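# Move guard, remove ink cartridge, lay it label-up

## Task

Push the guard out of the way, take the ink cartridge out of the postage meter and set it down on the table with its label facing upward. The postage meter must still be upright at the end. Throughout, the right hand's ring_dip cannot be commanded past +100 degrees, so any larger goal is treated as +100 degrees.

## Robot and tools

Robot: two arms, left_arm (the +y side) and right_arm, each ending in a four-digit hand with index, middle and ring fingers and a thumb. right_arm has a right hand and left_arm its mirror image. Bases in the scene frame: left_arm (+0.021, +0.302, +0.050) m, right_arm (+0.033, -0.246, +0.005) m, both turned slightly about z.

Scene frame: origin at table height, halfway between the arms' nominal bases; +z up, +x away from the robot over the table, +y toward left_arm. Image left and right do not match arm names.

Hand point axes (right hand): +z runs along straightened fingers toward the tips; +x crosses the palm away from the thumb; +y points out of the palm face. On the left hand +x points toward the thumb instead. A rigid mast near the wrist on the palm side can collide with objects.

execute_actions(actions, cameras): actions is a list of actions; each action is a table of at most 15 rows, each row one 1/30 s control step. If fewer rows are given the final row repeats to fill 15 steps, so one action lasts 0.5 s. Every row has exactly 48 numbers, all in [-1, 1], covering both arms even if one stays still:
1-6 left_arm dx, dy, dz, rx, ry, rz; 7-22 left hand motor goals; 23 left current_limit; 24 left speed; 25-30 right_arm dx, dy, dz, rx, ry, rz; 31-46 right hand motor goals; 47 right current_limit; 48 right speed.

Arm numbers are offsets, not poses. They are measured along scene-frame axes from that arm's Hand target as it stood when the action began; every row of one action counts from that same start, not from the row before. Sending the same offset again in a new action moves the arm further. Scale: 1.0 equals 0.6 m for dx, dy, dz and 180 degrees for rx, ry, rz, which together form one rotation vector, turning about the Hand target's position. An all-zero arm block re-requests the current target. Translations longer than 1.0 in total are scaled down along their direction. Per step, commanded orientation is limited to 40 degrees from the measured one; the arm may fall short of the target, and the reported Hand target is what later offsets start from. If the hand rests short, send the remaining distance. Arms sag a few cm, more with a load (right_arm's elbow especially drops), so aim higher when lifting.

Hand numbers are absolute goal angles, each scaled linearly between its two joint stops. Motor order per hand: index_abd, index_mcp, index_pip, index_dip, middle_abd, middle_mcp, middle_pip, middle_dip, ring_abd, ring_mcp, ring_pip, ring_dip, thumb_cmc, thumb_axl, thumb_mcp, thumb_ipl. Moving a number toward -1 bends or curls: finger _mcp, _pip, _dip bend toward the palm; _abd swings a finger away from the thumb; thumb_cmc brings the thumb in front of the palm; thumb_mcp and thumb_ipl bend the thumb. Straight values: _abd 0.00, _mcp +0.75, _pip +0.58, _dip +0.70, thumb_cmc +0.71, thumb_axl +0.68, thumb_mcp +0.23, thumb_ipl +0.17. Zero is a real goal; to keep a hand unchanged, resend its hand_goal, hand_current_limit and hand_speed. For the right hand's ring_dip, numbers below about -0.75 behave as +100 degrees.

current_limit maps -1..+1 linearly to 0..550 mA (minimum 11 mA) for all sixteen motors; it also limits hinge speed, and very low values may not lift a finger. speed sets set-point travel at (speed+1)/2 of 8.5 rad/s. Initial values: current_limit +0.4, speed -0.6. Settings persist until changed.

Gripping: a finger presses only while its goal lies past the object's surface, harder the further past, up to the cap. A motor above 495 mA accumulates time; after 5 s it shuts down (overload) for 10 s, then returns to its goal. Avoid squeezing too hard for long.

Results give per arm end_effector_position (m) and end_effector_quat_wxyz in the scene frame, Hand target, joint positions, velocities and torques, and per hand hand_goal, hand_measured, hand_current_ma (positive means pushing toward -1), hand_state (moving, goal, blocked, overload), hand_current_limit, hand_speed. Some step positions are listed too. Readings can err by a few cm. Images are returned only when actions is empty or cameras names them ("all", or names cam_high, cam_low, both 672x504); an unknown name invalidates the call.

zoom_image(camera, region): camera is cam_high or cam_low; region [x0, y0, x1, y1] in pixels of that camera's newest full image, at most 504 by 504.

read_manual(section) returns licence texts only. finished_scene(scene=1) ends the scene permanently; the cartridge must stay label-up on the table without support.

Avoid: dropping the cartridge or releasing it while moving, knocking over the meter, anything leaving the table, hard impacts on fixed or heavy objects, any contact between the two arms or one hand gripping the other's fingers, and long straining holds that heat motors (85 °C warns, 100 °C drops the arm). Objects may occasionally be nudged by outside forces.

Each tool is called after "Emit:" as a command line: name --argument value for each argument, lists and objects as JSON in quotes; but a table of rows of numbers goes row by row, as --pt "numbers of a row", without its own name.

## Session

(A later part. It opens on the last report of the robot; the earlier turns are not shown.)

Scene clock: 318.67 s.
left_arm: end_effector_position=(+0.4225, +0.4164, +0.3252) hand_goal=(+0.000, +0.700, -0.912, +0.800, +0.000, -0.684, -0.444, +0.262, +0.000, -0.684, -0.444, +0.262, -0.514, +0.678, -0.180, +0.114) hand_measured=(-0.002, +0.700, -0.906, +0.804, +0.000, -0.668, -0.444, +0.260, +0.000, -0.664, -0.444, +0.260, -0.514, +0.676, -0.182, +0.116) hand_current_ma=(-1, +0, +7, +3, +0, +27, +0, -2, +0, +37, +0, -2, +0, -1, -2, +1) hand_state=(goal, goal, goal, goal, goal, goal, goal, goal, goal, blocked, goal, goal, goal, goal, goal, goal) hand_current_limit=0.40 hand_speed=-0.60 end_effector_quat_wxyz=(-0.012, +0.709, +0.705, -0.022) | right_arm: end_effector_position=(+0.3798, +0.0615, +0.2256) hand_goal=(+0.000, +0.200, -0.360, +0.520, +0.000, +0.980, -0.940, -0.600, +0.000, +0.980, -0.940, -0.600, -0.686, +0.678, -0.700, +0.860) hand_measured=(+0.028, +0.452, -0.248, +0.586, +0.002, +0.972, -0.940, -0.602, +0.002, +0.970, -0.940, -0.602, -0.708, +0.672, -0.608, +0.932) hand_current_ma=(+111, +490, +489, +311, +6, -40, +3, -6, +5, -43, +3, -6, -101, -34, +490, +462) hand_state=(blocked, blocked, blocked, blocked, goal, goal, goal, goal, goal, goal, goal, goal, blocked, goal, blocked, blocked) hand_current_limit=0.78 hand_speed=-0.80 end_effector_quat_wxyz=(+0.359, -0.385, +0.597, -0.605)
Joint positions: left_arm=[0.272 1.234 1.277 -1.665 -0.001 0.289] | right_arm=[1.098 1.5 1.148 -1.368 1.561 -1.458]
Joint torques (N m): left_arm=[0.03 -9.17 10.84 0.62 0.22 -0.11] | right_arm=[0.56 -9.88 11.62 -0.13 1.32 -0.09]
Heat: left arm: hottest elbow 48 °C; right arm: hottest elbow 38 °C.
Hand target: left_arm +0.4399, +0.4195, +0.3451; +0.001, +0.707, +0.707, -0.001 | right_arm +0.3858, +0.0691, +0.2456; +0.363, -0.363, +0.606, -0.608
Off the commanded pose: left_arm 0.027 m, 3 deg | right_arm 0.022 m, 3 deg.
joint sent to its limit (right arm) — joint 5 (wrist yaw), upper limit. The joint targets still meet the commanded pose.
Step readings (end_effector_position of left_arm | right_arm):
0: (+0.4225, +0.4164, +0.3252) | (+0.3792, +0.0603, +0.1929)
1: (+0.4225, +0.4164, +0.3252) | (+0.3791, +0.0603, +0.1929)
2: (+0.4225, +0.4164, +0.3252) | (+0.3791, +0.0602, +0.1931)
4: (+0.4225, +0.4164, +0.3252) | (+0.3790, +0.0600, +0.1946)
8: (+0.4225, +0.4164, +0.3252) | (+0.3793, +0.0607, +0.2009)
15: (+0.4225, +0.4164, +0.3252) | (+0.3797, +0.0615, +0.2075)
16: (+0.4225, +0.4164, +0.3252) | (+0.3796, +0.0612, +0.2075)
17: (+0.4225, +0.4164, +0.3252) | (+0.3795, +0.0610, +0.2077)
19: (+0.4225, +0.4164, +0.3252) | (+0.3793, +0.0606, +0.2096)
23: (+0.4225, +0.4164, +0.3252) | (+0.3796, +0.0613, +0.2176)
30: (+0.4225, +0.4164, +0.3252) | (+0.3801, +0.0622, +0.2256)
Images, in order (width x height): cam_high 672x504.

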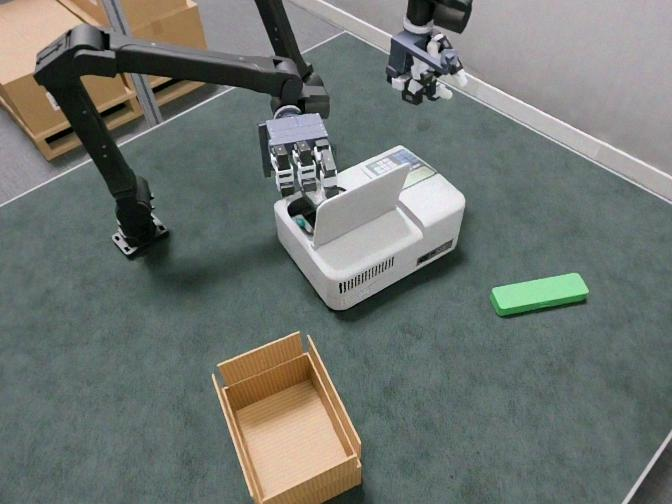

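Emit:
execute_actions --actions '[[[0,0,0,0,0,0,0,0.7,-0.912,0.8,0,-0.685,-0.445,0.261,0,-0.685,-0.445,0.261,-0.514,0.678,-0.18,0.114,0.4,-0.6,0,0,0.035,0,0,0,0,0.20,-0.36,0.52,0,0.98,-0.94,-0.6,0,0.98,-0.94,-0.6,-0.686,0.678,-0.70,0.86,0.78,-0.8]],[[0,0,0,0,0,0,0,0.7,-0.912,0.8,0,-0.685,-0.445,0.261,0,-0.685,-0.445,0.261,-0.514,0.678,-0.18,0.114,0.4,-0.6,0,0,0.035,0,0,0,0,0.20,-0.36,0.52,0,0.98,-0.94,-0.6,0,0.98,-0.94,-0.6,-0.686,0.678,-0.70,0.86,0.78,-0.8]],[[0,0,0,0,0,0,0,0.7,-0.912,0.8,0,-0.685,-0.445,0.261,0,-0.685,-0.445,0.261,-0.514,0.678,-0.18,0.114,0.4,-0.6,0,0,0.035,0,0,0,0,0.20,-0.36,0.52,0,0.98,-0.94,-0.6,0,0.98,-0.94,-0.6,-0.686,0.678,-0.70,0.86,0.78,-0.8]]]' --cameras '["cam_high","cam_low"]'

Emit:
zoom_image --camera "cam_high" --region '[240, 100, 380, 240]'

Emit:
zoom_image --camera "cam_low" --region '[240, 40, 450, 250]'

Scene clock: 321.13 s.
left_arm: end_effector_position=(+0.4225, +0.4164, +0.3252) hand_goal=(+0.000, +0.700, -0.912, +0.800, +0.000, -0.684, -0.444, +0.262, +0.000, -0.684, -0.444, +0.262, -0.514, +0.678, -0.180, +0.114) hand_measured=(-0.002, +0.700, -0.906, +0.804, +0.000, -0.668, -0.444, +0.260, +0.000, -0.664, -0.444, +0.260, -0.514, +0.676, -0.182, +0.116) hand_current_ma=(-1, +0, +7, +3, +0, +27, +0, -2, +0, +37, +0, -2, +0, -1, -2, +1) hand_state=(goal, goal, goal, goal, goal, goal, goal, goal, goal, blocked, goal, goal, goal, goal, goal, goal) hand_current_limit=0.40 hand_speed=-0.60 end_effector_quat_wxyz=(-0.012, +0.709, +0.705, -0.022) | right_arm: end_effector_position=(+0.3809, +0.0638, +0.2868) hand_goal=(+0.000, +0.200, -0.360, +0.520, +0.000, +0.980, -0.940, -0.600, +0.000, +0.980, -0.940, -0.600, -0.686, +0.678, -0.700, +0.860) hand_measured=(+0.028, +0.452, -0.248, +0.586, +0.002, +0.972, -0.940, -0.602, +0.002, +0.970, -0.940, -0.602, -0.708, +0.672, -0.608, +0.932) hand_current_ma=(+111, +489, +490, +311, +6, -40, +3, -6, +5, -43, +3, -6, -101, -34, +490, +462) hand_state=(blocked, blocked, blocked, blocked, goal, goal, goal, goal, goal, goal, goal, goal, blocked, goal, blocked, blocked) hand_current_limit=0.78 hand_speed=-0.80 end_effector_quat_wxyz=(+0.359, -0.385, +0.597, -0.605)
Joint positions: left_arm=[0.272 1.234 1.277 -1.665 -0.001 0.289] | right_arm=[1.098 1.455 1.267 -1.49 1.561 -1.501]
Joint torques (N m): left_arm=[-0.09 -9.17 10.86 0.61 0.23 -0.09] | right_arm=[0.56 -9.64 12.3 -0.18 1.34 -0.11]
Heat: left arm: hottest elbow 48 °C; right arm: hottest elbow 38 °C.
Hand target: left_arm +0.4399, +0.4195, +0.3451; +0.001, +0.707, +0.707, -0.001 | right_arm +0.3858, +0.0691, +0.3085; +0.363, -0.363, +0.606, -0.608
Off the commanded pose: left_arm 0.027 m, 3 deg | right_arm 0.023 m, 3 deg.
joint sent to its limit (right arm) — joint 5 (wrist yaw), upper limit. The joint targets still meet the commanded pose.
Step readings (end_effector_position of left_arm | right_arm):
0: (+0.4225, +0.4164, +0.3252) | (+0.3798, +0.0615, +0.2256)
1: (+0.4225, +0.4164, +0.3252) | (+0.3797, +0.0614, +0.2256)
2: (+0.4225, +0.4164, +0.3252) | (+0.3797, +0.0613, +0.2260)
4: (+0.4225, +0.4164, +0.3252) | (+0.3796, +0.0611, +0.2282)
8: (+0.4225, +0.4164, +0.3252) | (+0.3802, +0.0623, +0.2375)
15: (+0.4225, +0.4164, +0.3252) | (+0.3805, +0.0630, +0.2464)
16: (+0.4225, +0.4164, +0.3252) | (+0.3804, +0.0628, +0.2464)
17: (+0.4225, +0.4164, +0.3252) | (+0.3802, +0.0624, +0.2466)
19: (+0.4225, +0.4164, +0.3252) | (+0.3800, +0.0620, +0.2487)
23: (+0.4225, +0.4164, +0.3252) | (+0.3807, +0.0634, +0.2578)
30: (+0.4225, +0.4164, +0.3252) | (+0.3808, +0.0637, +0.2666)
31: (+0.4225, +0.4164, +0.3252) | (+0.3808, +0.0635, +0.2666)
32: (+0.4225, +0.4164, +0.3252) | (+0.3806, +0.0632, +0.2668)
34: (+0.4225, +0.4164, +0.3252) | (+0.3804, +0.0628, +0.2691)
38: (+0.4225, +0.4164, +0.3252) | (+0.3812, +0.0644, +0.2788)
45: (+0.4225, +0.4164, +0.3252) | (+0.3812, +0.0645, +0.2869)

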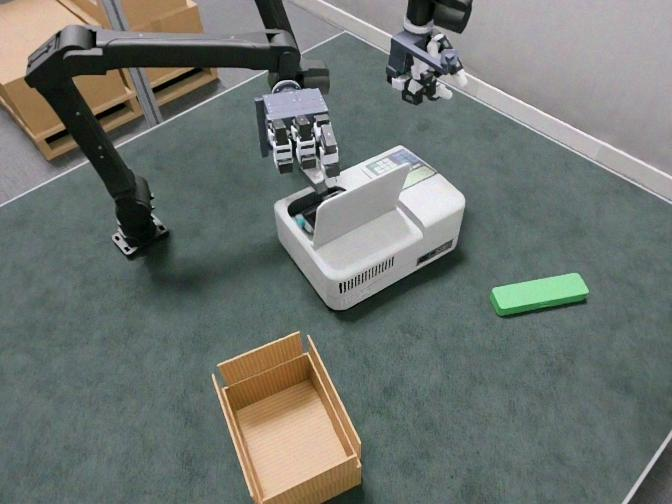

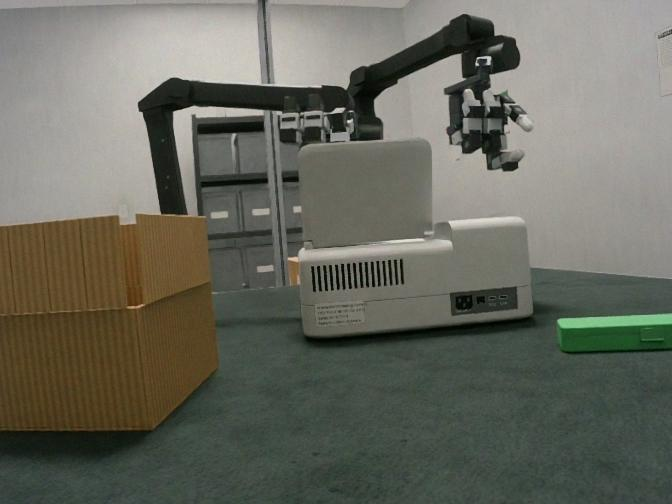

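Scaled by 3.600 from the camera's 672x504 image, which has a finer 960x720 frame.

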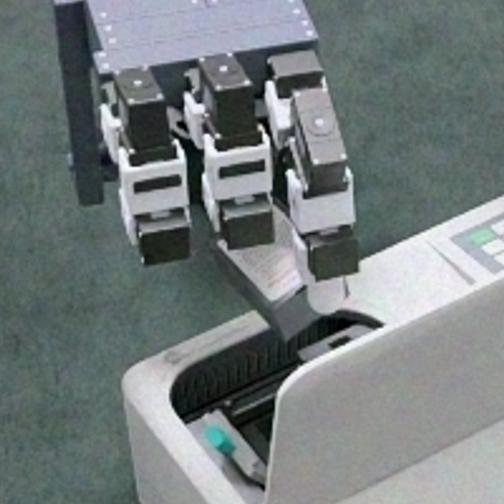

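Scaled by 2.400 from the camera's 672x504 image, which has a finer 960x720 frame.

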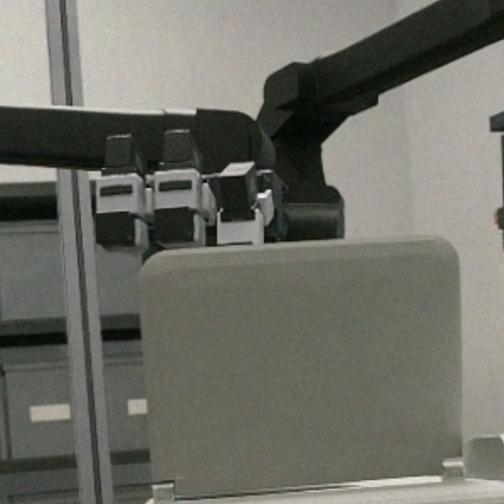

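Emit:
execute_actions --actions '[[[0,0,0,0,0,0,0,0.7,-0.912,0.8,0,-0.685,-0.445,0.261,0,-0.685,-0.445,0.261,-0.514,0.678,-0.18,0.114,0.4,-0.6,0,-0.05,0.01,0,0,-0.02,0,0.20,-0.36,0.52,0,0.98,-0.94,-0.6,0,0.98,-0.94,-0.6,-0.686,0.678,-0.70,0.86,0.78,-0.8]],[[0,0,0,0,0,0,0,0.7,-0.912,0.8,0,-0.685,-0.445,0.261,0,-0.685,-0.445,0.261,-0.514,0.678,-0.18,0.114,0.4,-0.6,0,-0.07,0,0,0,-0.029,0,0.20,-0.36,0.52,0,0.98,-0.94,-0.6,0,0.98,-0.94,-0.6,-0.686,0.678,-0.70,0.86,0.78,-0.8]],[[0,0,0,0,0,0,0,0.7,-0.912,0.8,0,-0.685,-0.445,0.261,0,-0.685,-0.445,0.261,-0.514,0.678,-0.18,0.114,0.4,-0.6,0,-0.075,0,0,0,-0.029,0,0.20,-0.36,0.52,0,0.98,-0.94,-0.6,0,0.98,-0.94,-0.6,-0.686,0.678,-0.70,0.86,0.78,-0.8]]]' --cameras '["cam_high","cam_low"]'

Emit:
zoom_image --camera "cam_high" --region '[220, 100, 360, 240]'

Scene clock: 327.43 s.
left_arm: end_effector_position=(+0.4225, +0.4164, +0.3252) hand_goal=(+0.000, +0.700, -0.912, +0.800, +0.000, -0.684, -0.444, +0.262, +0.000, -0.684, -0.444, +0.262, -0.514, +0.678, -0.180, +0.114) hand_measured=(-0.002, +0.700, -0.906, +0.804, +0.000, -0.668, -0.444, +0.260, +0.000, -0.664, -0.444, +0.260, -0.514, +0.676, -0.182, +0.116) hand_current_ma=(-1, +0, +7, +3, +0, +27, +0, -2, +0, +37, +0, -2, +0, -1, -2, +1) hand_state=(goal, goal, goal, goal, goal, goal, goal, goal, goal, blocked, goal, goal, goal, goal, goal, goal) hand_current_limit=0.40 hand_speed=-0.60 end_effector_quat_wxyz=(-0.012, +0.709, +0.705, -0.022) | right_arm: end_effector_position=(+0.3845, -0.0490, +0.3101) hand_goal=(+0.000, +0.200, -0.360, +0.520, +0.000, +0.980, -0.940, -0.600, +0.000, +0.980, -0.940, -0.600, -0.686, +0.678, -0.700, +0.860) hand_measured=(+0.028, +0.452, -0.248, +0.586, +0.002, +0.972, -0.940, -0.602, +0.002, +0.970, -0.940, -0.602, -0.710, +0.670, -0.608, +0.930) hand_current_ma=(+111, +490, +489, +311, +6, -40, +3, -6, +5, -43, +3, -6, -112, -39, +489, +454) hand_state=(blocked, blocked, blocked, blocked, goal, goal, goal, goal, goal, goal, goal, goal, blocked, goal, blocked, blocked) hand_current_limit=0.78 hand_speed=-0.80 end_effector_quat_wxyz=(+0.307, -0.335, +0.638, -0.622)
Joint positions: left_arm=[0.272 1.234 1.277 -1.665 -0.001 0.289] | right_arm=[0.938 1.286 1.172 -1.655 1.532 -1.398]
Joint torques (N m): left_arm=[0.15 -9.23 10.85 0.69 0.23 -0.1] | right_arm=[0.38 -7.41 9.28 -0.23 1.14 0.2]
Heat: left arm: hottest elbow 48 °C; right arm: hottest elbow 38 °C.
Hand target: left_arm +0.4399, +0.4195, +0.3451; +0.001, +0.707, +0.707, -0.001 | right_arm +0.3858, -0.0479, +0.3146; +0.286, -0.287, +0.645, -0.648
Off the commanded pose: left_arm 0.027 m, 3 deg | right_arm 0.005 m, 7 deg.
Step readings (end_effector_position of left_arm | right_arm):
0: (+0.4225, +0.4164, +0.3252) | (+0.3809, +0.0637, +0.2868)
1: (+0.4225, +0.4164, +0.3252) | (+0.3809, +0.0637, +0.2868)
2: (+0.4225, +0.4164, +0.3252) | (+0.3811, +0.0627, +0.2872)
4: (+0.4225, +0.4164, +0.3252) | (+0.3815, +0.0595, +0.2889)
8: (+0.4225, +0.4164, +0.3252) | (+0.3836, +0.0478, +0.2991)
15: (+0.4225, +0.4164, +0.3252) | (+0.3844, +0.0386, +0.3075)
16: (+0.4225, +0.4164, +0.3252) | (+0.3843, +0.0385, +0.3073)
17: (+0.4225, +0.4164, +0.3252) | (+0.3846, +0.0370, +0.3069)
19: (+0.4225, +0.4164, +0.3252) | (+0.3839, +0.0309, +0.3055)
23: (+0.4225, +0.4164, +0.3252) | (+0.3841, +0.0087, +0.3050)
30: (+0.4225, +0.4164, +0.3252) | (+0.3858, -0.0026, +0.3106)
31: (+0.4225, +0.4164, +0.3252) | (+0.3856, -0.0028, +0.3104)
32: (+0.4225, +0.4164, +0.3252) | (+0.3856, -0.0048, +0.3096)
34: (+0.4225, +0.4164, +0.3252) | (+0.3846, -0.0118, +0.3070)
38: (+0.4225, +0.4164, +0.3252) | (+0.3843, -0.0367, +0.3053)
45: (+0.4225, +0.4164, +0.3252) | (+0.3849, -0.0485, +0.3099)

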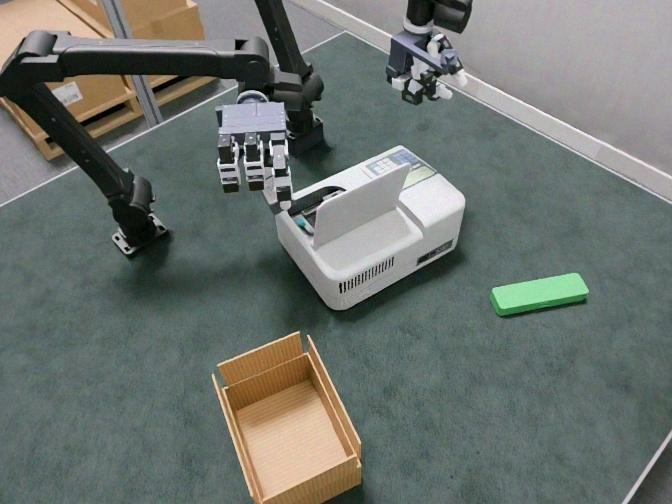

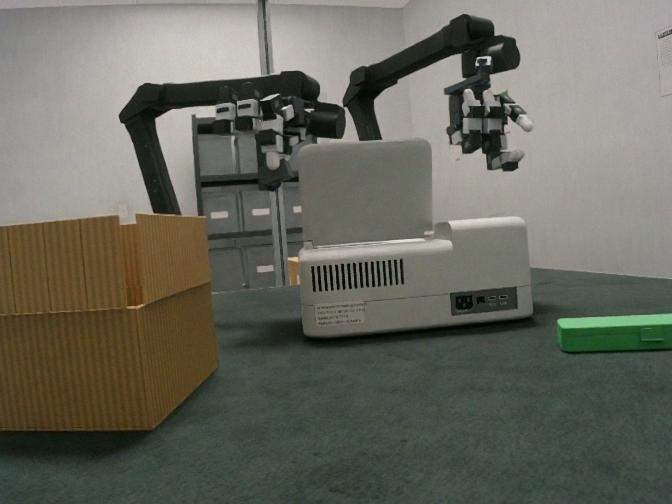

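Scaled by 3.600 from the camera's 672x504 image, which has a finer 960x720 frame.

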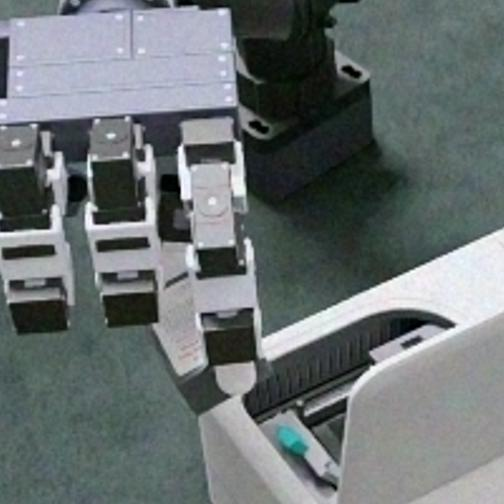

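Emit:
execute_actions --actions '[[[0,0,0,0,0,0,0,0.7,-0.912,0.8,0,-0.685,-0.445,0.261,0,-0.685,-0.445,0.261,-0.514,0.678,-0.18,0.114,0.4,-0.6,0,-0.075,0,0,0,-0.029,0,0.20,-0.36,0.52,0,0.98,-0.94,-0.6,0,0.98,-0.94,-0.6,-0.686,0.678,-0.70,0.86,0.78,-0.8]],[[0,0,0,0,0,0,0,0.7,-0.912,0.8,0,-0.685,-0.445,0.261,0,-0.685,-0.445,0.261,-0.514,0.678,-0.18,0.114,0.4,-0.6,0,-0.075,0,0,0,-0.029,0,0.20,-0.36,0.52,0,0.98,-0.94,-0.6,0,0.98,-0.94,-0.6,-0.686,0.678,-0.70,0.86,0.78,-0.8]]]' --cameras '["all"]'

Scene clock: 331.10 s.
left_arm: end_effector_position=(+0.4225, +0.4164, +0.3252) hand_goal=(+0.000, +0.700, -0.912, +0.800, +0.000, -0.684, -0.444, +0.262, +0.000, -0.684, -0.444, +0.262, -0.514, +0.678, -0.180, +0.114) hand_measured=(-0.002, +0.700, -0.906, +0.804, +0.000, -0.668, -0.444, +0.260, +0.000, -0.664, -0.444, +0.260, -0.514, +0.676, -0.182, +0.116) hand_current_ma=(-1, +0, +7, +3, +0, +27, +0, -2, +0, +37, +0, -2, +0, -1, -2, +1) hand_state=(goal, goal, goal, goal, goal, goal, goal, goal, goal, blocked, goal, goal, goal, goal, goal, goal) hand_current_limit=0.40 hand_speed=-0.60 end_effector_quat_wxyz=(-0.012, +0.709, +0.705, -0.022) | right_arm: end_effector_position=(+0.3866, -0.1362, +0.3110) hand_goal=(+0.000, +0.200, -0.360, +0.520, +0.000, +0.980, -0.940, -0.600, +0.000, +0.980, -0.940, -0.600, -0.686, +0.678, -0.700, +0.860) hand_measured=(+0.028, +0.452, -0.248, +0.586, +0.002, +0.972, -0.940, -0.602, +0.002, +0.970, -0.940, -0.602, -0.710, +0.670, -0.608, +0.930) hand_current_ma=(+111, +490, +489, +311, +6, -40, +3, -6, +5, -43, +3, -6, -116, -40, +489, +450) hand_state=(blocked, blocked, blocked, blocked, goal, goal, goal, goal, goal, goal, goal, goal, blocked, goal, blocked, blocked) hand_current_limit=0.78 hand_speed=-0.80 end_effector_quat_wxyz=(+0.254, -0.276, +0.670, -0.641)
Joint positions: left_arm=[0.272 1.234 1.277 -1.665 -0.001 0.289] | right_arm=[0.767 1.188 1.097 -1.679 1.519 -1.385]
Joint velocities: left_arm=[-0.015 0.005 -0.007 -0.051 -0.007 -0.022] | right_arm=[within noise]
Joint torques (N m): left_arm=[-0.09 -9.35 10.86 0.64 0.22 -0.11] | right_arm=[0.56 -6.07 8.61 -0.1 1.22 0.11]
Heat: left arm: hottest elbow 48 °C; right arm: hottest elbow 38 °C.
Hand target: left_arm +0.4399, +0.4195, +0.3451; +0.001, +0.707, +0.707, -0.001 | right_arm +0.3858, -0.1379, +0.3145; +0.226, -0.227, +0.669, -0.671
Off the commanded pose: left_arm 0.027 m, 3 deg | right_arm 0.004 m, 7 deg.
joint sent to its limit (right arm) — joint 4 (wrist pitch), lower limit. The joint targets are off in orientation, not in position.
Step readings (end_effector_position of left_arm | right_arm):
0: (+0.4225, +0.4164, +0.3252) | (+0.3845, -0.0490, +0.3101)
1: (+0.4225, +0.4164, +0.3252) | (+0.3846, -0.0491, +0.3101)
2: (+0.4225, +0.4164, +0.3252) | (+0.3850, -0.0508, +0.3097)
4: (+0.4225, +0.4164, +0.3252) | (+0.3850, -0.0572, +0.3082)
8: (+0.4225, +0.4164, +0.3252) | (+0.3855, -0.0816, +0.3065)
15: (+0.4225, +0.4164, +0.3252) | (+0.3861, -0.0919, +0.3108)
16: (+0.4225, +0.4164, +0.3252) | (+0.3861, -0.0921, +0.3107)
17: (+0.4225, +0.4164, +0.3252) | (+0.3864, -0.0942, +0.3102)
19: (+0.4225, +0.4164, +0.3252) | (+0.3861, -0.1018, +0.3085)
23: (+0.4225, +0.4164, +0.3252) | (+0.3866, -0.1270, +0.3074)
30: (+0.4225, +0.4164, +0.3252) | (+0.3866, -0.1362, +0.3110)

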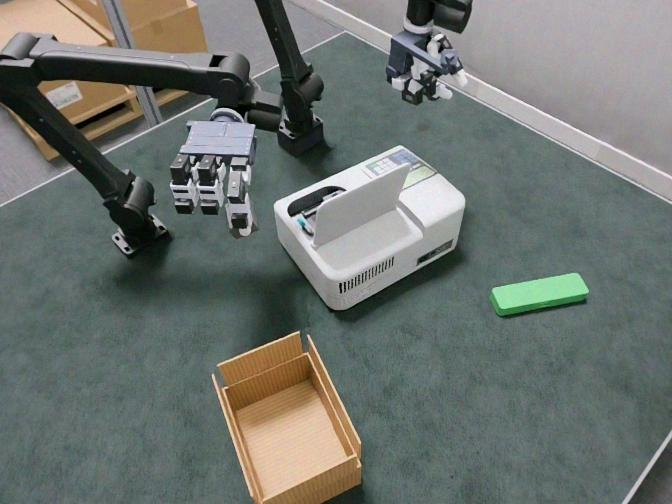

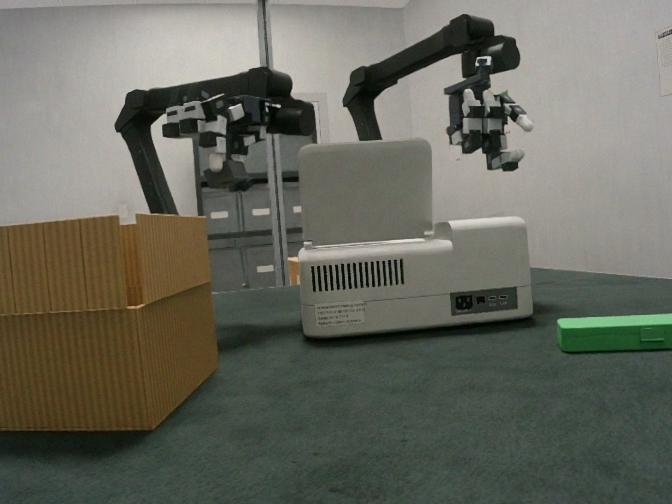

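Emit:
execute_actions --actions '[[[0,0,0,0,0,0,0,0.7,-0.912,0.8,0,-0.685,-0.445,0.261,0,-0.685,-0.445,0.261,-0.514,0.678,-0.18,0.114,0.4,-0.6,0,-0.075,0.005,0,0,-0.032,0,0.20,-0.36,0.52,0,0.98,-0.94,-0.6,0,0.98,-0.94,-0.6,-0.686,0.678,-0.70,0.86,0.78,-0.8]],[[0,0,0,0,0,0,0,0.7,-0.912,0.8,0,-0.685,-0.445,0.261,0,-0.685,-0.445,0.261,-0.514,0.678,-0.18,0.114,0.4,-0.6,0,-0.075,0.003,0,0,-0.032,0,0.20,-0.36,0.52,0,0.98,-0.94,-0.6,0,0.98,-0.94,-0.6,-0.686,0.678,-0.70,0.86,0.78,-0.8]]]' --cameras '["all"]'

Emit:
zoom_image --camera "cam_high" --region '[100, 60, 400, 320]'

Scene clock: 332.73 s.
left_arm: end_effector_position=(+0.4225, +0.4164, +0.3252) hand_goal=(+0.000, +0.700, -0.912, +0.800, +0.000, -0.684, -0.444, +0.262, +0.000, -0.684, -0.444, +0.262, -0.514, +0.678, -0.180, +0.114) hand_measured=(-0.002, +0.700, -0.906, +0.804, +0.000, -0.668, -0.444, +0.260, +0.000, -0.664, -0.444, +0.260, -0.514, +0.676, -0.182, +0.116) hand_current_ma=(-1, +0, +7, +3, +0, +27, +0, -2, +0, +37, +0, -2, +0, -1, -2, +1) hand_state=(goal, goal, goal, goal, goal, goal, goal, goal, goal, blocked, goal, goal, goal, goal, goal, goal) hand_current_limit=0.40 hand_speed=-0.60 end_effector_quat_wxyz=(-0.012, +0.709, +0.705, -0.022) | right_arm: end_effector_position=(+0.3880, -0.2252, +0.3152) hand_goal=(+0.000, +0.200, -0.360, +0.520, +0.000, +0.980, -0.940, -0.600, +0.000, +0.980, -0.940, -0.600, -0.686, +0.678, -0.700, +0.860) hand_measured=(+0.028, +0.452, -0.248, +0.586, +0.002, +0.972, -0.940, -0.602, +0.002, +0.970, -0.940, -0.602, -0.712, +0.670, -0.608, +0.930) hand_current_ma=(+111, +490, +490, +311, +6, -40, +3, -6, +5, -43, +3, -6, -119, -42, +490, +447) hand_state=(blocked, blocked, blocked, blocked, goal, goal, goal, goal, goal, goal, goal, goal, blocked, goal, blocked, blocked) hand_current_limit=0.78 hand_speed=-0.80 end_effector_quat_wxyz=(+0.189, -0.195, +0.696, -0.665)
Joint positions: left_arm=[0.272 1.234 1.277 -1.665 -0.001 0.289] | right_arm=[0.547 1.132 1.063 -1.68 1.525 -1.388]
Joint torques (N m): left_arm=[0.03 -9.29 10.89 0.62 0.21 -0.1] | right_arm=[0.38 -5.66 8.83 -0.05 1.37 -0.1]
Heat: left arm: hottest elbow 48 °C; right arm: hottest elbow 38 °C.
Hand target: left_arm +0.4399, +0.4195, +0.3451; +0.001, +0.707, +0.707, -0.001 | right_arm +0.3858, -0.2280, +0.3193; +0.157, -0.158, +0.688, -0.690
Off the commanded pose: left_arm 0.027 m, 3 deg | right_arm 0.006 m, 6 deg.
joint sent to its limit (right arm) — joint 4 (wrist pitch), lower limit. The joint targets are off in orientation, not in position.
Step readings (end_effector_position of left_arm | right_arm):
0: (+0.4225, +0.4164, +0.3252) | (+0.3866, -0.1362, +0.3110)
1: (+0.4225, +0.4164, +0.3252) | (+0.3866, -0.1364, +0.3110)
2: (+0.4225, +0.4164, +0.3252) | (+0.3869, -0.1385, +0.3108)
4: (+0.4225, +0.4164, +0.3252) | (+0.3872, -0.1466, +0.3101)
8: (+0.4225, +0.4164, +0.3252) | (+0.3879, -0.1716, +0.3110)
15: (+0.4225, +0.4164, +0.3252) | (+0.3874, -0.1804, +0.3140)
16: (+0.4225, +0.4164, +0.3252) | (+0.3875, -0.1806, +0.3140)
17: (+0.4225, +0.4164, +0.3252) | (+0.3878, -0.1826, +0.3140)
19: (+0.4225, +0.4164, +0.3252) | (+0.3883, -0.1911, +0.3137)
23: (+0.4225, +0.4164, +0.3252) | (+0.3883, -0.2165, +0.3136)
30: (+0.4225, +0.4164, +0.3252) | (+0.3880, -0.2251, +0.3151)

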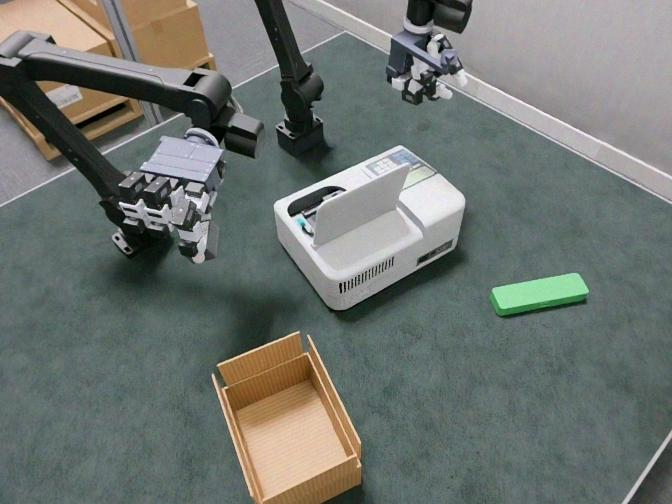

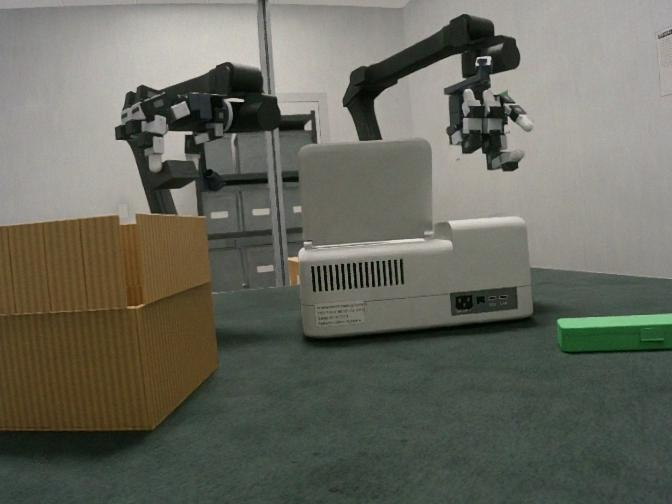

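Scaled by 1.680 from the camera's 672x504 image, which has a finer 960x720 frame.

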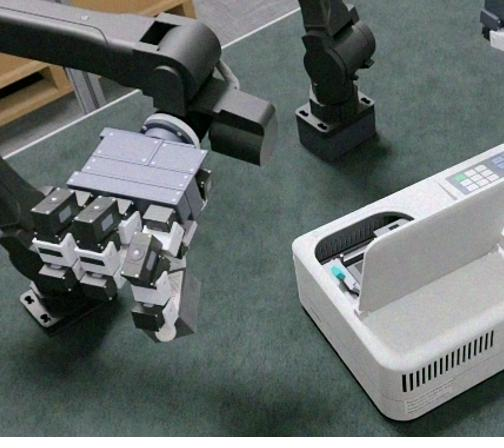

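Emit:
zoom_image --camera "cam_low" --region '[90, 70, 310, 230]'

Emit:
zoom_image --camera "cam_high" --region '[130, 150, 260, 290]'

Scaled by 2.291 from the camera's 672x504 image, which has a finer 960x720 frame.

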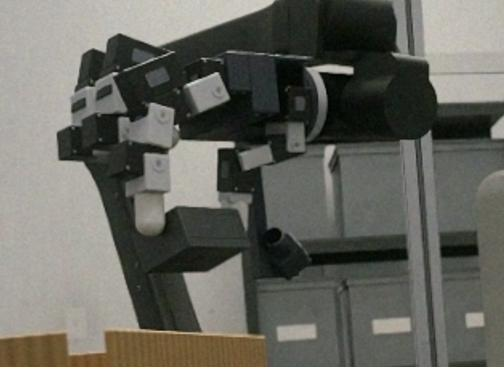

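Scaled by 3.600 from the camera's 672x504 image, which has a finer 960x720 frame.

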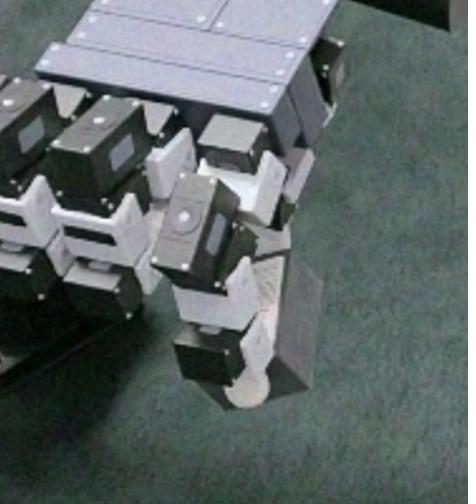

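Emit:
execute_actions --actions '[[[0,0,0,0,0,0,0,0.7,-0.912,0.8,0,-0.685,-0.445,0.261,0,-0.685,-0.445,0.261,-0.514,0.678,-0.18,0.114,0.4,-0.6,0,-0.093,-0.005,0,0,-0.033,0,0.20,-0.36,0.52,0,0.98,-0.94,-0.6,0,0.98,-0.94,-0.6,-0.686,0.678,-0.70,0.86,0.78,-0.8]],[[0,0,0,0,0,0,0,0.7,-0.912,0.8,0,-0.685,-0.445,0.261,0,-0.685,-0.445,0.261,-0.514,0.678,-0.18,0.114,0.4,-0.6,0,-0.093,-0.01,0,0,-0.033,0,0.20,-0.36,0.52,0,0.98,-0.94,-0.6,0,0.98,-0.94,-0.6,-0.686,0.678,-0.70,0.86,0.78,-0.8]]]'

Scene clock: 335.83 s.
left_arm: end_effector_position=(+0.4225, +0.4164, +0.3252) hand_goal=(+0.000, +0.700, -0.912, +0.800, +0.000, -0.684, -0.444, +0.262, +0.000, -0.684, -0.444, +0.262, -0.514, +0.678, -0.180, +0.114) hand_measured=(-0.002, +0.700, -0.906, +0.804, +0.000, -0.668, -0.444, +0.260, +0.000, -0.664, -0.444, +0.260, -0.514, +0.676, -0.182, +0.116) hand_current_ma=(-1, +0, +7, +3, +0, +27, +0, -2, +0, +37, +0, -2, +0, -1, -2, +1) hand_state=(goal, goal, goal, goal, goal, goal, goal, goal, goal, blocked, goal, goal, goal, goal, goal, goal) hand_current_limit=0.40 hand_speed=-0.60 end_effector_quat_wxyz=(-0.012, +0.709, +0.705, -0.022) | right_arm: end_effector_position=(+0.3805, -0.3385, +0.3092) hand_goal=(+0.000, +0.200, -0.360, +0.520, +0.000, +0.980, -0.940, -0.600, +0.000, +0.980, -0.940, -0.600, -0.686, +0.678, -0.700, +0.860) hand_measured=(+0.028, +0.452, -0.248, +0.586, +0.002, +0.972, -0.940, -0.602, +0.002, +0.970, -0.940, -0.602, -0.712, +0.670, -0.608, +0.928) hand_current_ma=(+111, +490, +490, +311, +6, -40, +3, -6, +5, -43, +3, -6, -120, -43, +490, +446) hand_state=(blocked, blocked, blocked, blocked, goal, goal, goal, goal, goal, goal, goal, goal, blocked, goal, blocked, blocked) hand_current_limit=0.78 hand_speed=-0.80 end_effector_quat_wxyz=(+0.079, -0.091, +0.705, -0.699)
Joint positions: left_arm=[0.272 1.234 1.277 -1.665 -0.001 0.289] | right_arm=[0.231 1.149 1.044 -1.666 1.56 -1.386]
Joint torques (N m): left_arm=[-0.21 -9.35 10.82 0.64 0.22 -0.08] | right_arm=[0.44 -4.66 9.13 0.53 1.35 0.07]
Heat: left arm: hottest elbow 48 °C; right arm: hottest elbow 38 °C.
Hand target: left_arm +0.4399, +0.4195, +0.3451; +0.001, +0.707, +0.707, -0.001 | right_arm +0.3858, -0.3395, +0.3104; +0.085, -0.086, +0.701, -0.703
Off the commanded pose: left_arm 0.027 m, 3 deg | right_arm 0.006 m, 1 deg.
joint sent to its limit (right arm) — joint 5 (wrist yaw), upper limit. The joint targets still meet the commanded pose.
Step readings (end_effector_position of left_arm | right_arm):
0: (+0.4225, +0.4164, +0.3252) | (+0.3880, -0.2252, +0.3152)
1: (+0.4225, +0.4164, +0.3252) | (+0.3881, -0.2255, +0.3152)
2: (+0.4225, +0.4164, +0.3252) | (+0.3882, -0.2281, +0.3152)
4: (+0.4225, +0.4164, +0.3252) | (+0.3883, -0.2396, +0.3147)
8: (+0.4225, +0.4164, +0.3252) | (+0.3861, -0.2718, +0.3122)
15: (+0.4225, +0.4164, +0.3252) | (+0.3853, -0.2824, +0.3125)
16: (+0.4225, +0.4164, +0.3252) | (+0.3853, -0.2827, +0.3127)
17: (+0.4225, +0.4164, +0.3252) | (+0.3852, -0.2851, +0.3131)
19: (+0.4225, +0.4164, +0.3252) | (+0.3841, -0.2973, +0.3139)
23: (+0.4225, +0.4164, +0.3252) | (+0.3781, -0.3297, +0.3136)
30: (+0.4225, +0.4164, +0.3252) | (+0.3792, -0.3388, +0.3102)

Emit:
execute_actions --actions '[[[0,0,0,0,0,0,0,0.7,-0.912,0.8,0,-0.685,-0.445,0.261,0,-0.685,-0.445,0.261,-0.514,0.678,-0.18,0.114,0.4,-0.6,0,0,-0.05,-0.0227,0.0917,0,0,0.20,-0.36,0.52,0,0.98,-0.94,-0.6,0,0.98,-0.94,-0.6,-0.686,0.678,-0.70,0.86,0.78,-0.8]],[[0,0,0,0,0,0,0,0.7,-0.912,0.8,0,-0.685,-0.445,0.261,0,-0.685,-0.445,0.261,-0.514,0.678,-0.18,0.114,0.4,-0.6,0,0,-0.08,0,0,0,0,0.20,-0.36,0.52,0,0.98,-0.94,-0.6,0,0.98,-0.94,-0.6,-0.686,0.678,-0.70,0.86,0.78,-0.8]]]' --cameras '["all"]'

Emit:
zoom_image --camera "cam_high" --region '[80, 150, 260, 330]'

Emit:
zoom_image --camera "cam_low" --region '[0, 70, 300, 270]'

Scene clock: 339.37 s.
left_arm: end_effector_position=(+0.4225, +0.4164, +0.3252) hand_goal=(+0.000, +0.700, -0.912, +0.800, +0.000, -0.684, -0.444, +0.262, +0.000, -0.684, -0.444, +0.262, -0.514, +0.678, -0.180, +0.114) hand_measured=(-0.002, +0.700, -0.906, +0.804, +0.000, -0.668, -0.444, +0.260, +0.000, -0.664, -0.444, +0.260, -0.514, +0.676, -0.182, +0.116) hand_current_ma=(-1, +0, +7, +3, +0, +27, +0, -2, +0, +37, +0, -2, +0, -1, -2, +1) hand_state=(goal, goal, goal, goal, goal, goal, goal, goal, goal, blocked, goal, goal, goal, goal, goal, goal) hand_current_limit=0.40 hand_speed=-0.60 end_effector_quat_wxyz=(-0.012, +0.709, +0.705, -0.022) | right_arm: end_effector_position=(+0.3817, -0.3385, +0.2325) hand_goal=(+0.000, +0.200, -0.360, +0.520, +0.000, +0.980, -0.940, -0.600, +0.000, +0.980, -0.940, -0.600, -0.686, +0.678, -0.700, +0.860) hand_measured=(+0.028, +0.452, -0.248, +0.586, +0.002, +0.972, -0.940, -0.602, +0.002, +0.970, -0.940, -0.602, -0.712, +0.670, -0.608, +0.928) hand_current_ma=(+111, +490, +489, +311, +6, -40, +3, -6, +5, -43, +3, -6, -120, -43, +490, +446) hand_state=(blocked, blocked, blocked, blocked, goal, goal, goal, goal, goal, goal, goal, goal, blocked, goal, blocked, blocked) hand_current_limit=0.78 hand_speed=-0.80 end_effector_quat_wxyz=(-0.027, -0.195, +0.682, -0.704)
Joint positions: left_arm=[0.272 1.234 1.277 -1.665 -0.001 0.289] | right_arm=[0.231 1.309 0.966 -1.609 1.563 -1.506]
Joint torques (N m): left_arm=[-0.21 -9.35 10.85 0.65 0.22 -0.09] | right_arm=[0.56 -5.89 8.14 0.2 1.18 0.04]
Heat: left arm: hottest elbow 48 °C; right arm: hottest elbow 38 °C.
Hand target: left_arm +0.4399, +0.4195, +0.3451; +0.001, +0.707, +0.707, -0.001 | right_arm +0.3859, -0.3396, +0.2324; -0.020, -0.189, +0.680, -0.708
Off the commanded pose: left_arm 0.027 m, 3 deg | right_arm 0.004 m, 1 deg.
joint sent to its limit (right arm) — joint 5 (wrist yaw), upper limit. The joint targets still meet the commanded pose.
Step readings (end_effector_position of left_arm | right_arm):
0: (+0.4225, +0.4164, +0.3252) | (+0.3805, -0.3385, +0.3092)
1: (+0.4225, +0.4164, +0.3252) | (+0.3805, -0.3385, +0.3091)
2: (+0.4225, +0.4164, +0.3252) | (+0.3805, -0.3385, +0.3080)
4: (+0.4225, +0.4164, +0.3252) | (+0.3811, -0.3386, +0.3026)
8: (+0.4225, +0.4164, +0.3252) | (+0.3852, -0.3376, +0.2833)
15: (+0.4225, +0.4164, +0.3252) | (+0.3860, -0.3374, +0.2734)
16: (+0.4225, +0.4164, +0.3252) | (+0.3858, -0.3374, +0.2735)
17: (+0.4225, +0.4164, +0.3252) | (+0.3853, -0.3375, +0.2724)
19: (+0.4225, +0.4164, +0.3252) | (+0.3835, -0.3381, +0.2668)
23: (+0.4225, +0.4164, +0.3252) | (+0.3784, -0.3393, +0.2453)
30: (+0.4225, +0.4164, +0.3252) | (+0.3807, -0.3388, +0.2327)

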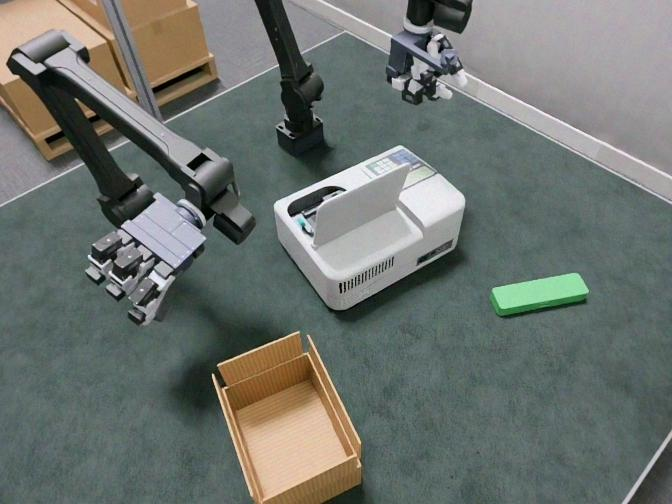

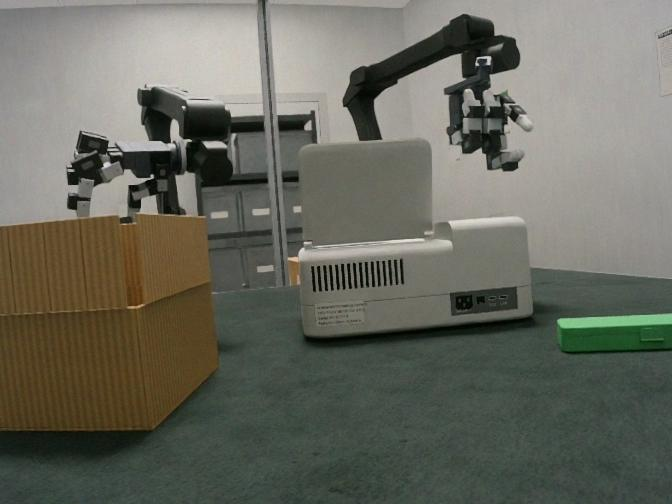

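Scaled by 2.800 from the camera's 672x504 image, which has a finer 960x720 frame.

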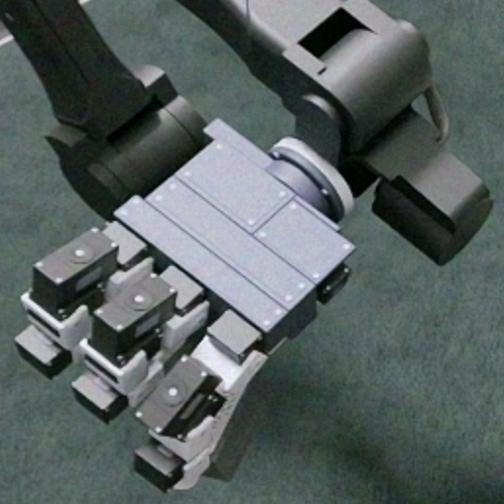

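Scaled by 1.680 from the camera's 672x504 image, which has a finer 960x720 frame.

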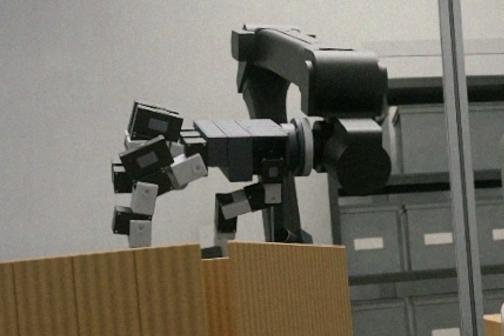

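Emit:
execute_actions --actions '[[[0,0,0,0,0,0,0,0.7,-0.912,0.8,0,-0.685,-0.445,0.261,0,-0.685,-0.445,0.261,-0.514,0.678,-0.18,0.114,0.4,-0.6,0,0,-0.08,0,0,0,0,0.20,-0.36,0.52,0,0.98,-0.94,-0.6,0,0.98,-0.94,-0.6,-0.686,0.678,-0.70,0.86,0.78,-0.8]],[[0,0,0,0,0,0,0,0.7,-0.912,0.8,0,-0.685,-0.445,0.261,0,-0.685,-0.445,0.261,-0.514,0.678,-0.18,0.114,0.4,-0.6,0,0,-0.075,0,0,0,0,0.20,-0.36,0.52,0,0.98,-0.94,-0.6,0,0.98,-0.94,-0.6,-0.686,0.678,-0.70,0.86,0.78,-0.8]]]' --cameras '["cam_high"]'

Emit:
zoom_image --camera "cam_high" --region '[80, 190, 260, 370]'

Scene clock: 341.67 s.
left_arm: end_effector_position=(+0.4225, +0.4164, +0.3252) hand_goal=(+0.000, +0.700, -0.912, +0.800, +0.000, -0.684, -0.444, +0.262, +0.000, -0.684, -0.444, +0.262, -0.514, +0.678, -0.180, +0.114) hand_measured=(-0.002, +0.700, -0.906, +0.804, +0.000, -0.668, -0.444, +0.260, +0.000, -0.664, -0.444, +0.260, -0.514, +0.676, -0.182, +0.116) hand_current_ma=(-1, +0, +7, +3, +0, +27, +0, -2, +0, +37, +0, -2, +0, -1, -2, +1) hand_state=(goal, goal, goal, goal, goal, goal, goal, goal, goal, blocked, goal, goal, goal, goal, goal, goal) hand_current_limit=0.40 hand_speed=-0.60 end_effector_quat_wxyz=(-0.012, +0.709, +0.705, -0.022) | right_arm: end_effector_position=(+0.3811, -0.3387, +0.1399) hand_goal=(+0.000, +0.200, -0.360, +0.520, +0.000, +0.980, -0.940, -0.600, +0.000, +0.980, -0.940, -0.600, -0.686, +0.678, -0.700, +0.860) hand_measured=(+0.028, +0.452, -0.248, +0.586, +0.002, +0.972, -0.940, -0.602, +0.002, +0.970, -0.940, -0.602, -0.712, +0.670, -0.608, +0.928) hand_current_ma=(+111, +490, +490, +311, +6, -40, +3, -6, +5, -43, +3, -6, -120, -43, +489, +446) hand_state=(blocked, blocked, blocked, blocked, goal, goal, goal, goal, goal, goal, goal, goal, blocked, goal, blocked, blocked) hand_current_limit=0.78 hand_speed=-0.80 end_effector_quat_wxyz=(-0.028, -0.195, +0.682, -0.704)
Joint positions: left_arm=[0.272 1.234 1.277 -1.665 -0.001 0.289] | right_arm=[0.231 1.454 0.826 -1.404 1.562 -1.428]
Joint torques (N m): left_arm=[-0.09 -9.17 10.8 0.68 0.23 -0.09] | right_arm=[0.56 -6.77 6.97 0.06 1.14 0.06]
Heat: left arm: hottest elbow 48 °C; right arm: hottest elbow 38 °C.
Hand target: left_arm +0.4399, +0.4195, +0.3451; +0.001, +0.707, +0.707, -0.001 | right_arm +0.3859, -0.3396, +0.1394; -0.020, -0.189, +0.680, -0.708
Off the commanded pose: left_arm 0.027 m, 3 deg | right_arm 0.005 m, 1 deg.
joint sent to its limit (right arm) — joint 5 (wrist yaw), upper limit. The joint targets still meet the commanded pose.
Step readings (end_effector_position of left_arm | right_arm):
0: (+0.4225, +0.4164, +0.3252) | (+0.3817, -0.3385, +0.2325)
1: (+0.4225, +0.4164, +0.3252) | (+0.3818, -0.3385, +0.2323)
2: (+0.4225, +0.4164, +0.3252) | (+0.3821, -0.3385, +0.2307)
4: (+0.4225, +0.4164, +0.3252) | (+0.3819, -0.3387, +0.2236)
8: (+0.4225, +0.4164, +0.3252) | (+0.3772, -0.3397, +0.1975)
15: (+0.4225, +0.4164, +0.3252) | (+0.3798, -0.3390, +0.1843)
16: (+0.4225, +0.4164, +0.3252) | (+0.3802, -0.3388, +0.1842)
17: (+0.4225, +0.4164, +0.3252) | (+0.3809, -0.3387, +0.1827)
19: (+0.4225, +0.4164, +0.3252) | (+0.3821, -0.3386, +0.1765)
23: (+0.4225, +0.4164, +0.3252) | (+0.3786, -0.3394, +0.1527)
30: (+0.4225, +0.4164, +0.3252) | (+0.3800, -0.3389, +0.1402)
Images, in order (width x height): cam_high 672x504.

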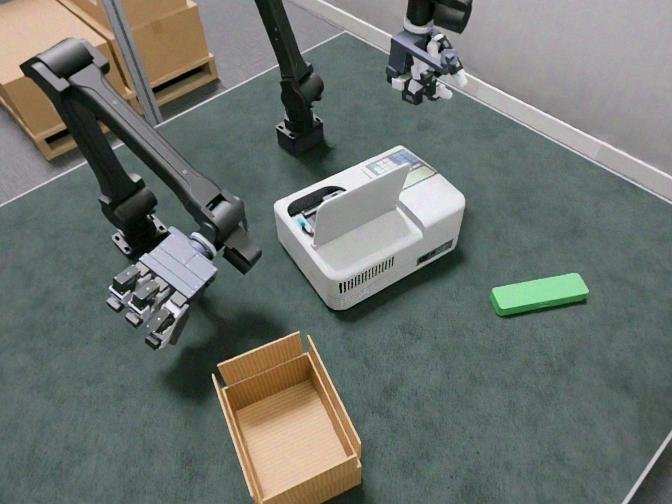

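Scaled by 2.800 from the camera's 672x504 image, which has a finer 960x720 frame.

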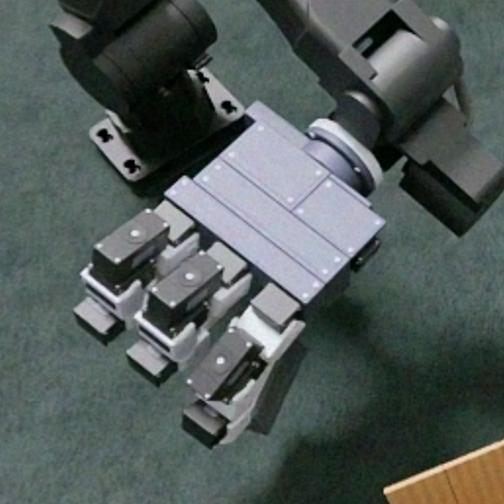

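Emit:
execute_actions --actions '[[[0,0,0,0,0,0,0,0.7,-0.912,0.8,0,-0.685,-0.445,0.261,0,-0.685,-0.445,0.261,-0.514,0.678,-0.18,0.114,0.4,-0.6,0,0,-0.05,0,0,0,0,0.20,-0.36,0.52,0,0.98,-0.94,-0.6,0,0.98,-0.94,-0.6,-0.686,0.678,-0.70,0.86,0.78,-0.8]],[[0,0,0,0,0,0,0,0.7,-0.912,0.8,0,-0.685,-0.445,0.261,0,-0.685,-0.445,0.261,-0.514,0.678,-0.18,0.114,0.4,-0.6,0,0,-0.017,0,0,0,0,0.20,-0.36,0.52,0,0.98,-0.94,-0.6,0,0.98,-0.94,-0.6,-0.686,0.678,-0.70,0.86,0.78,-0.8]]]'

Scene clock: 343.40 s.
left_arm: end_effector_position=(+0.4225, +0.4164, +0.3252) hand_goal=(+0.000, +0.700, -0.912, +0.800, +0.000, -0.684, -0.444, +0.262, +0.000, -0.684, -0.444, +0.262, -0.514, +0.678, -0.180, +0.114) hand_measured=(-0.002, +0.700, -0.906, +0.804, +0.000, -0.668, -0.444, +0.260, +0.000, -0.664, -0.444, +0.260, -0.514, +0.676, -0.182, +0.116) hand_current_ma=(-1, +0, +7, +3, +0, +27, +0, -2, +0, +37, +0, -2, +0, -1, -2, +1) hand_state=(goal, goal, goal, goal, goal, goal, goal, goal, goal, blocked, goal, goal, goal, goal, goal, goal) hand_current_limit=0.40 hand_speed=-0.60 end_effector_quat_wxyz=(-0.012, +0.709, +0.705, -0.022) | right_arm: end_effector_position=(+0.3847, -0.3378, +0.1034) hand_goal=(+0.000, +0.200, -0.360, +0.520, +0.000, +0.980, -0.940, -0.600, +0.000, +0.980, -0.940, -0.600, -0.686, +0.678, -0.700, +0.860) hand_measured=(+0.028, +0.452, -0.248, +0.586, +0.002, +0.972, -0.940, -0.602, +0.002, +0.970, -0.940, -0.602, -0.712, +0.670, -0.608, +0.928) hand_current_ma=(+111, +489, +490, +311, +6, -40, +3, -6, +5, -43, +3, -6, -120, -43, +489, +446) hand_state=(blocked, blocked, blocked, blocked, goal, goal, goal, goal, goal, goal, goal, goal, blocked, goal, blocked, blocked) hand_current_limit=0.78 hand_speed=-0.80 end_effector_quat_wxyz=(-0.022, -0.189, +0.684, -0.704)
Joint positions: left_arm=[0.272 1.234 1.277 -1.665 -0.001 0.289] | right_arm=[0.231 1.531 0.79 -1.295 1.563 -1.406]
Joint torques (N m): left_arm=[-0.09 -9.29 10.82 0.62 0.23 -0.1] | right_arm=[0.32 -6.65 5.76 0.12 1.14 0.01]
Heat: left arm: hottest elbow 48 °C; right arm: hottest elbow 38 °C.
Hand target: left_arm +0.4399, +0.4195, +0.3451; +0.001, +0.707, +0.707, -0.001 | right_arm +0.3858, -0.3396, +0.0992; -0.020, -0.189, +0.680, -0.708
Off the commanded pose: left_arm 0.027 m, 3 deg | right_arm 0.005 m, 1 deg.
joint sent to its limit (right arm) — joint 5 (wrist yaw), upper limit. The joint targets still meet the commanded pose.
Step readings (end_effector_position of left_arm | right_arm):
0: (+0.4225, +0.4164, +0.3252) | (+0.3811, -0.3387, +0.1399)
1: (+0.4225, +0.4164, +0.3252) | (+0.3813, -0.3386, +0.1398)
2: (+0.4225, +0.4164, +0.3252) | (+0.3817, -0.3385, +0.1391)
4: (+0.4225, +0.4164, +0.3252) | (+0.3834, -0.3382, +0.1350)
8: (+0.4225, +0.4164, +0.3252) | (+0.3818, -0.3385, +0.1199)
15: (+0.4225, +0.4164, +0.3252) | (+0.3818, -0.3385, +0.1118)
16: (+0.4225, +0.4164, +0.3252) | (+0.3821, -0.3385, +0.1117)
17: (+0.4225, +0.4164, +0.3252) | (+0.3825, -0.3384, +0.1115)
19: (+0.4225, +0.4164, +0.3252) | (+0.3838, -0.3381, +0.1105)
23: (+0.4225, +0.4164, +0.3252) | (+0.3843, -0.3379, +0.1064)
30: (+0.4225, +0.4164, +0.3252) | (+0.3842, -0.3380, +0.1035)


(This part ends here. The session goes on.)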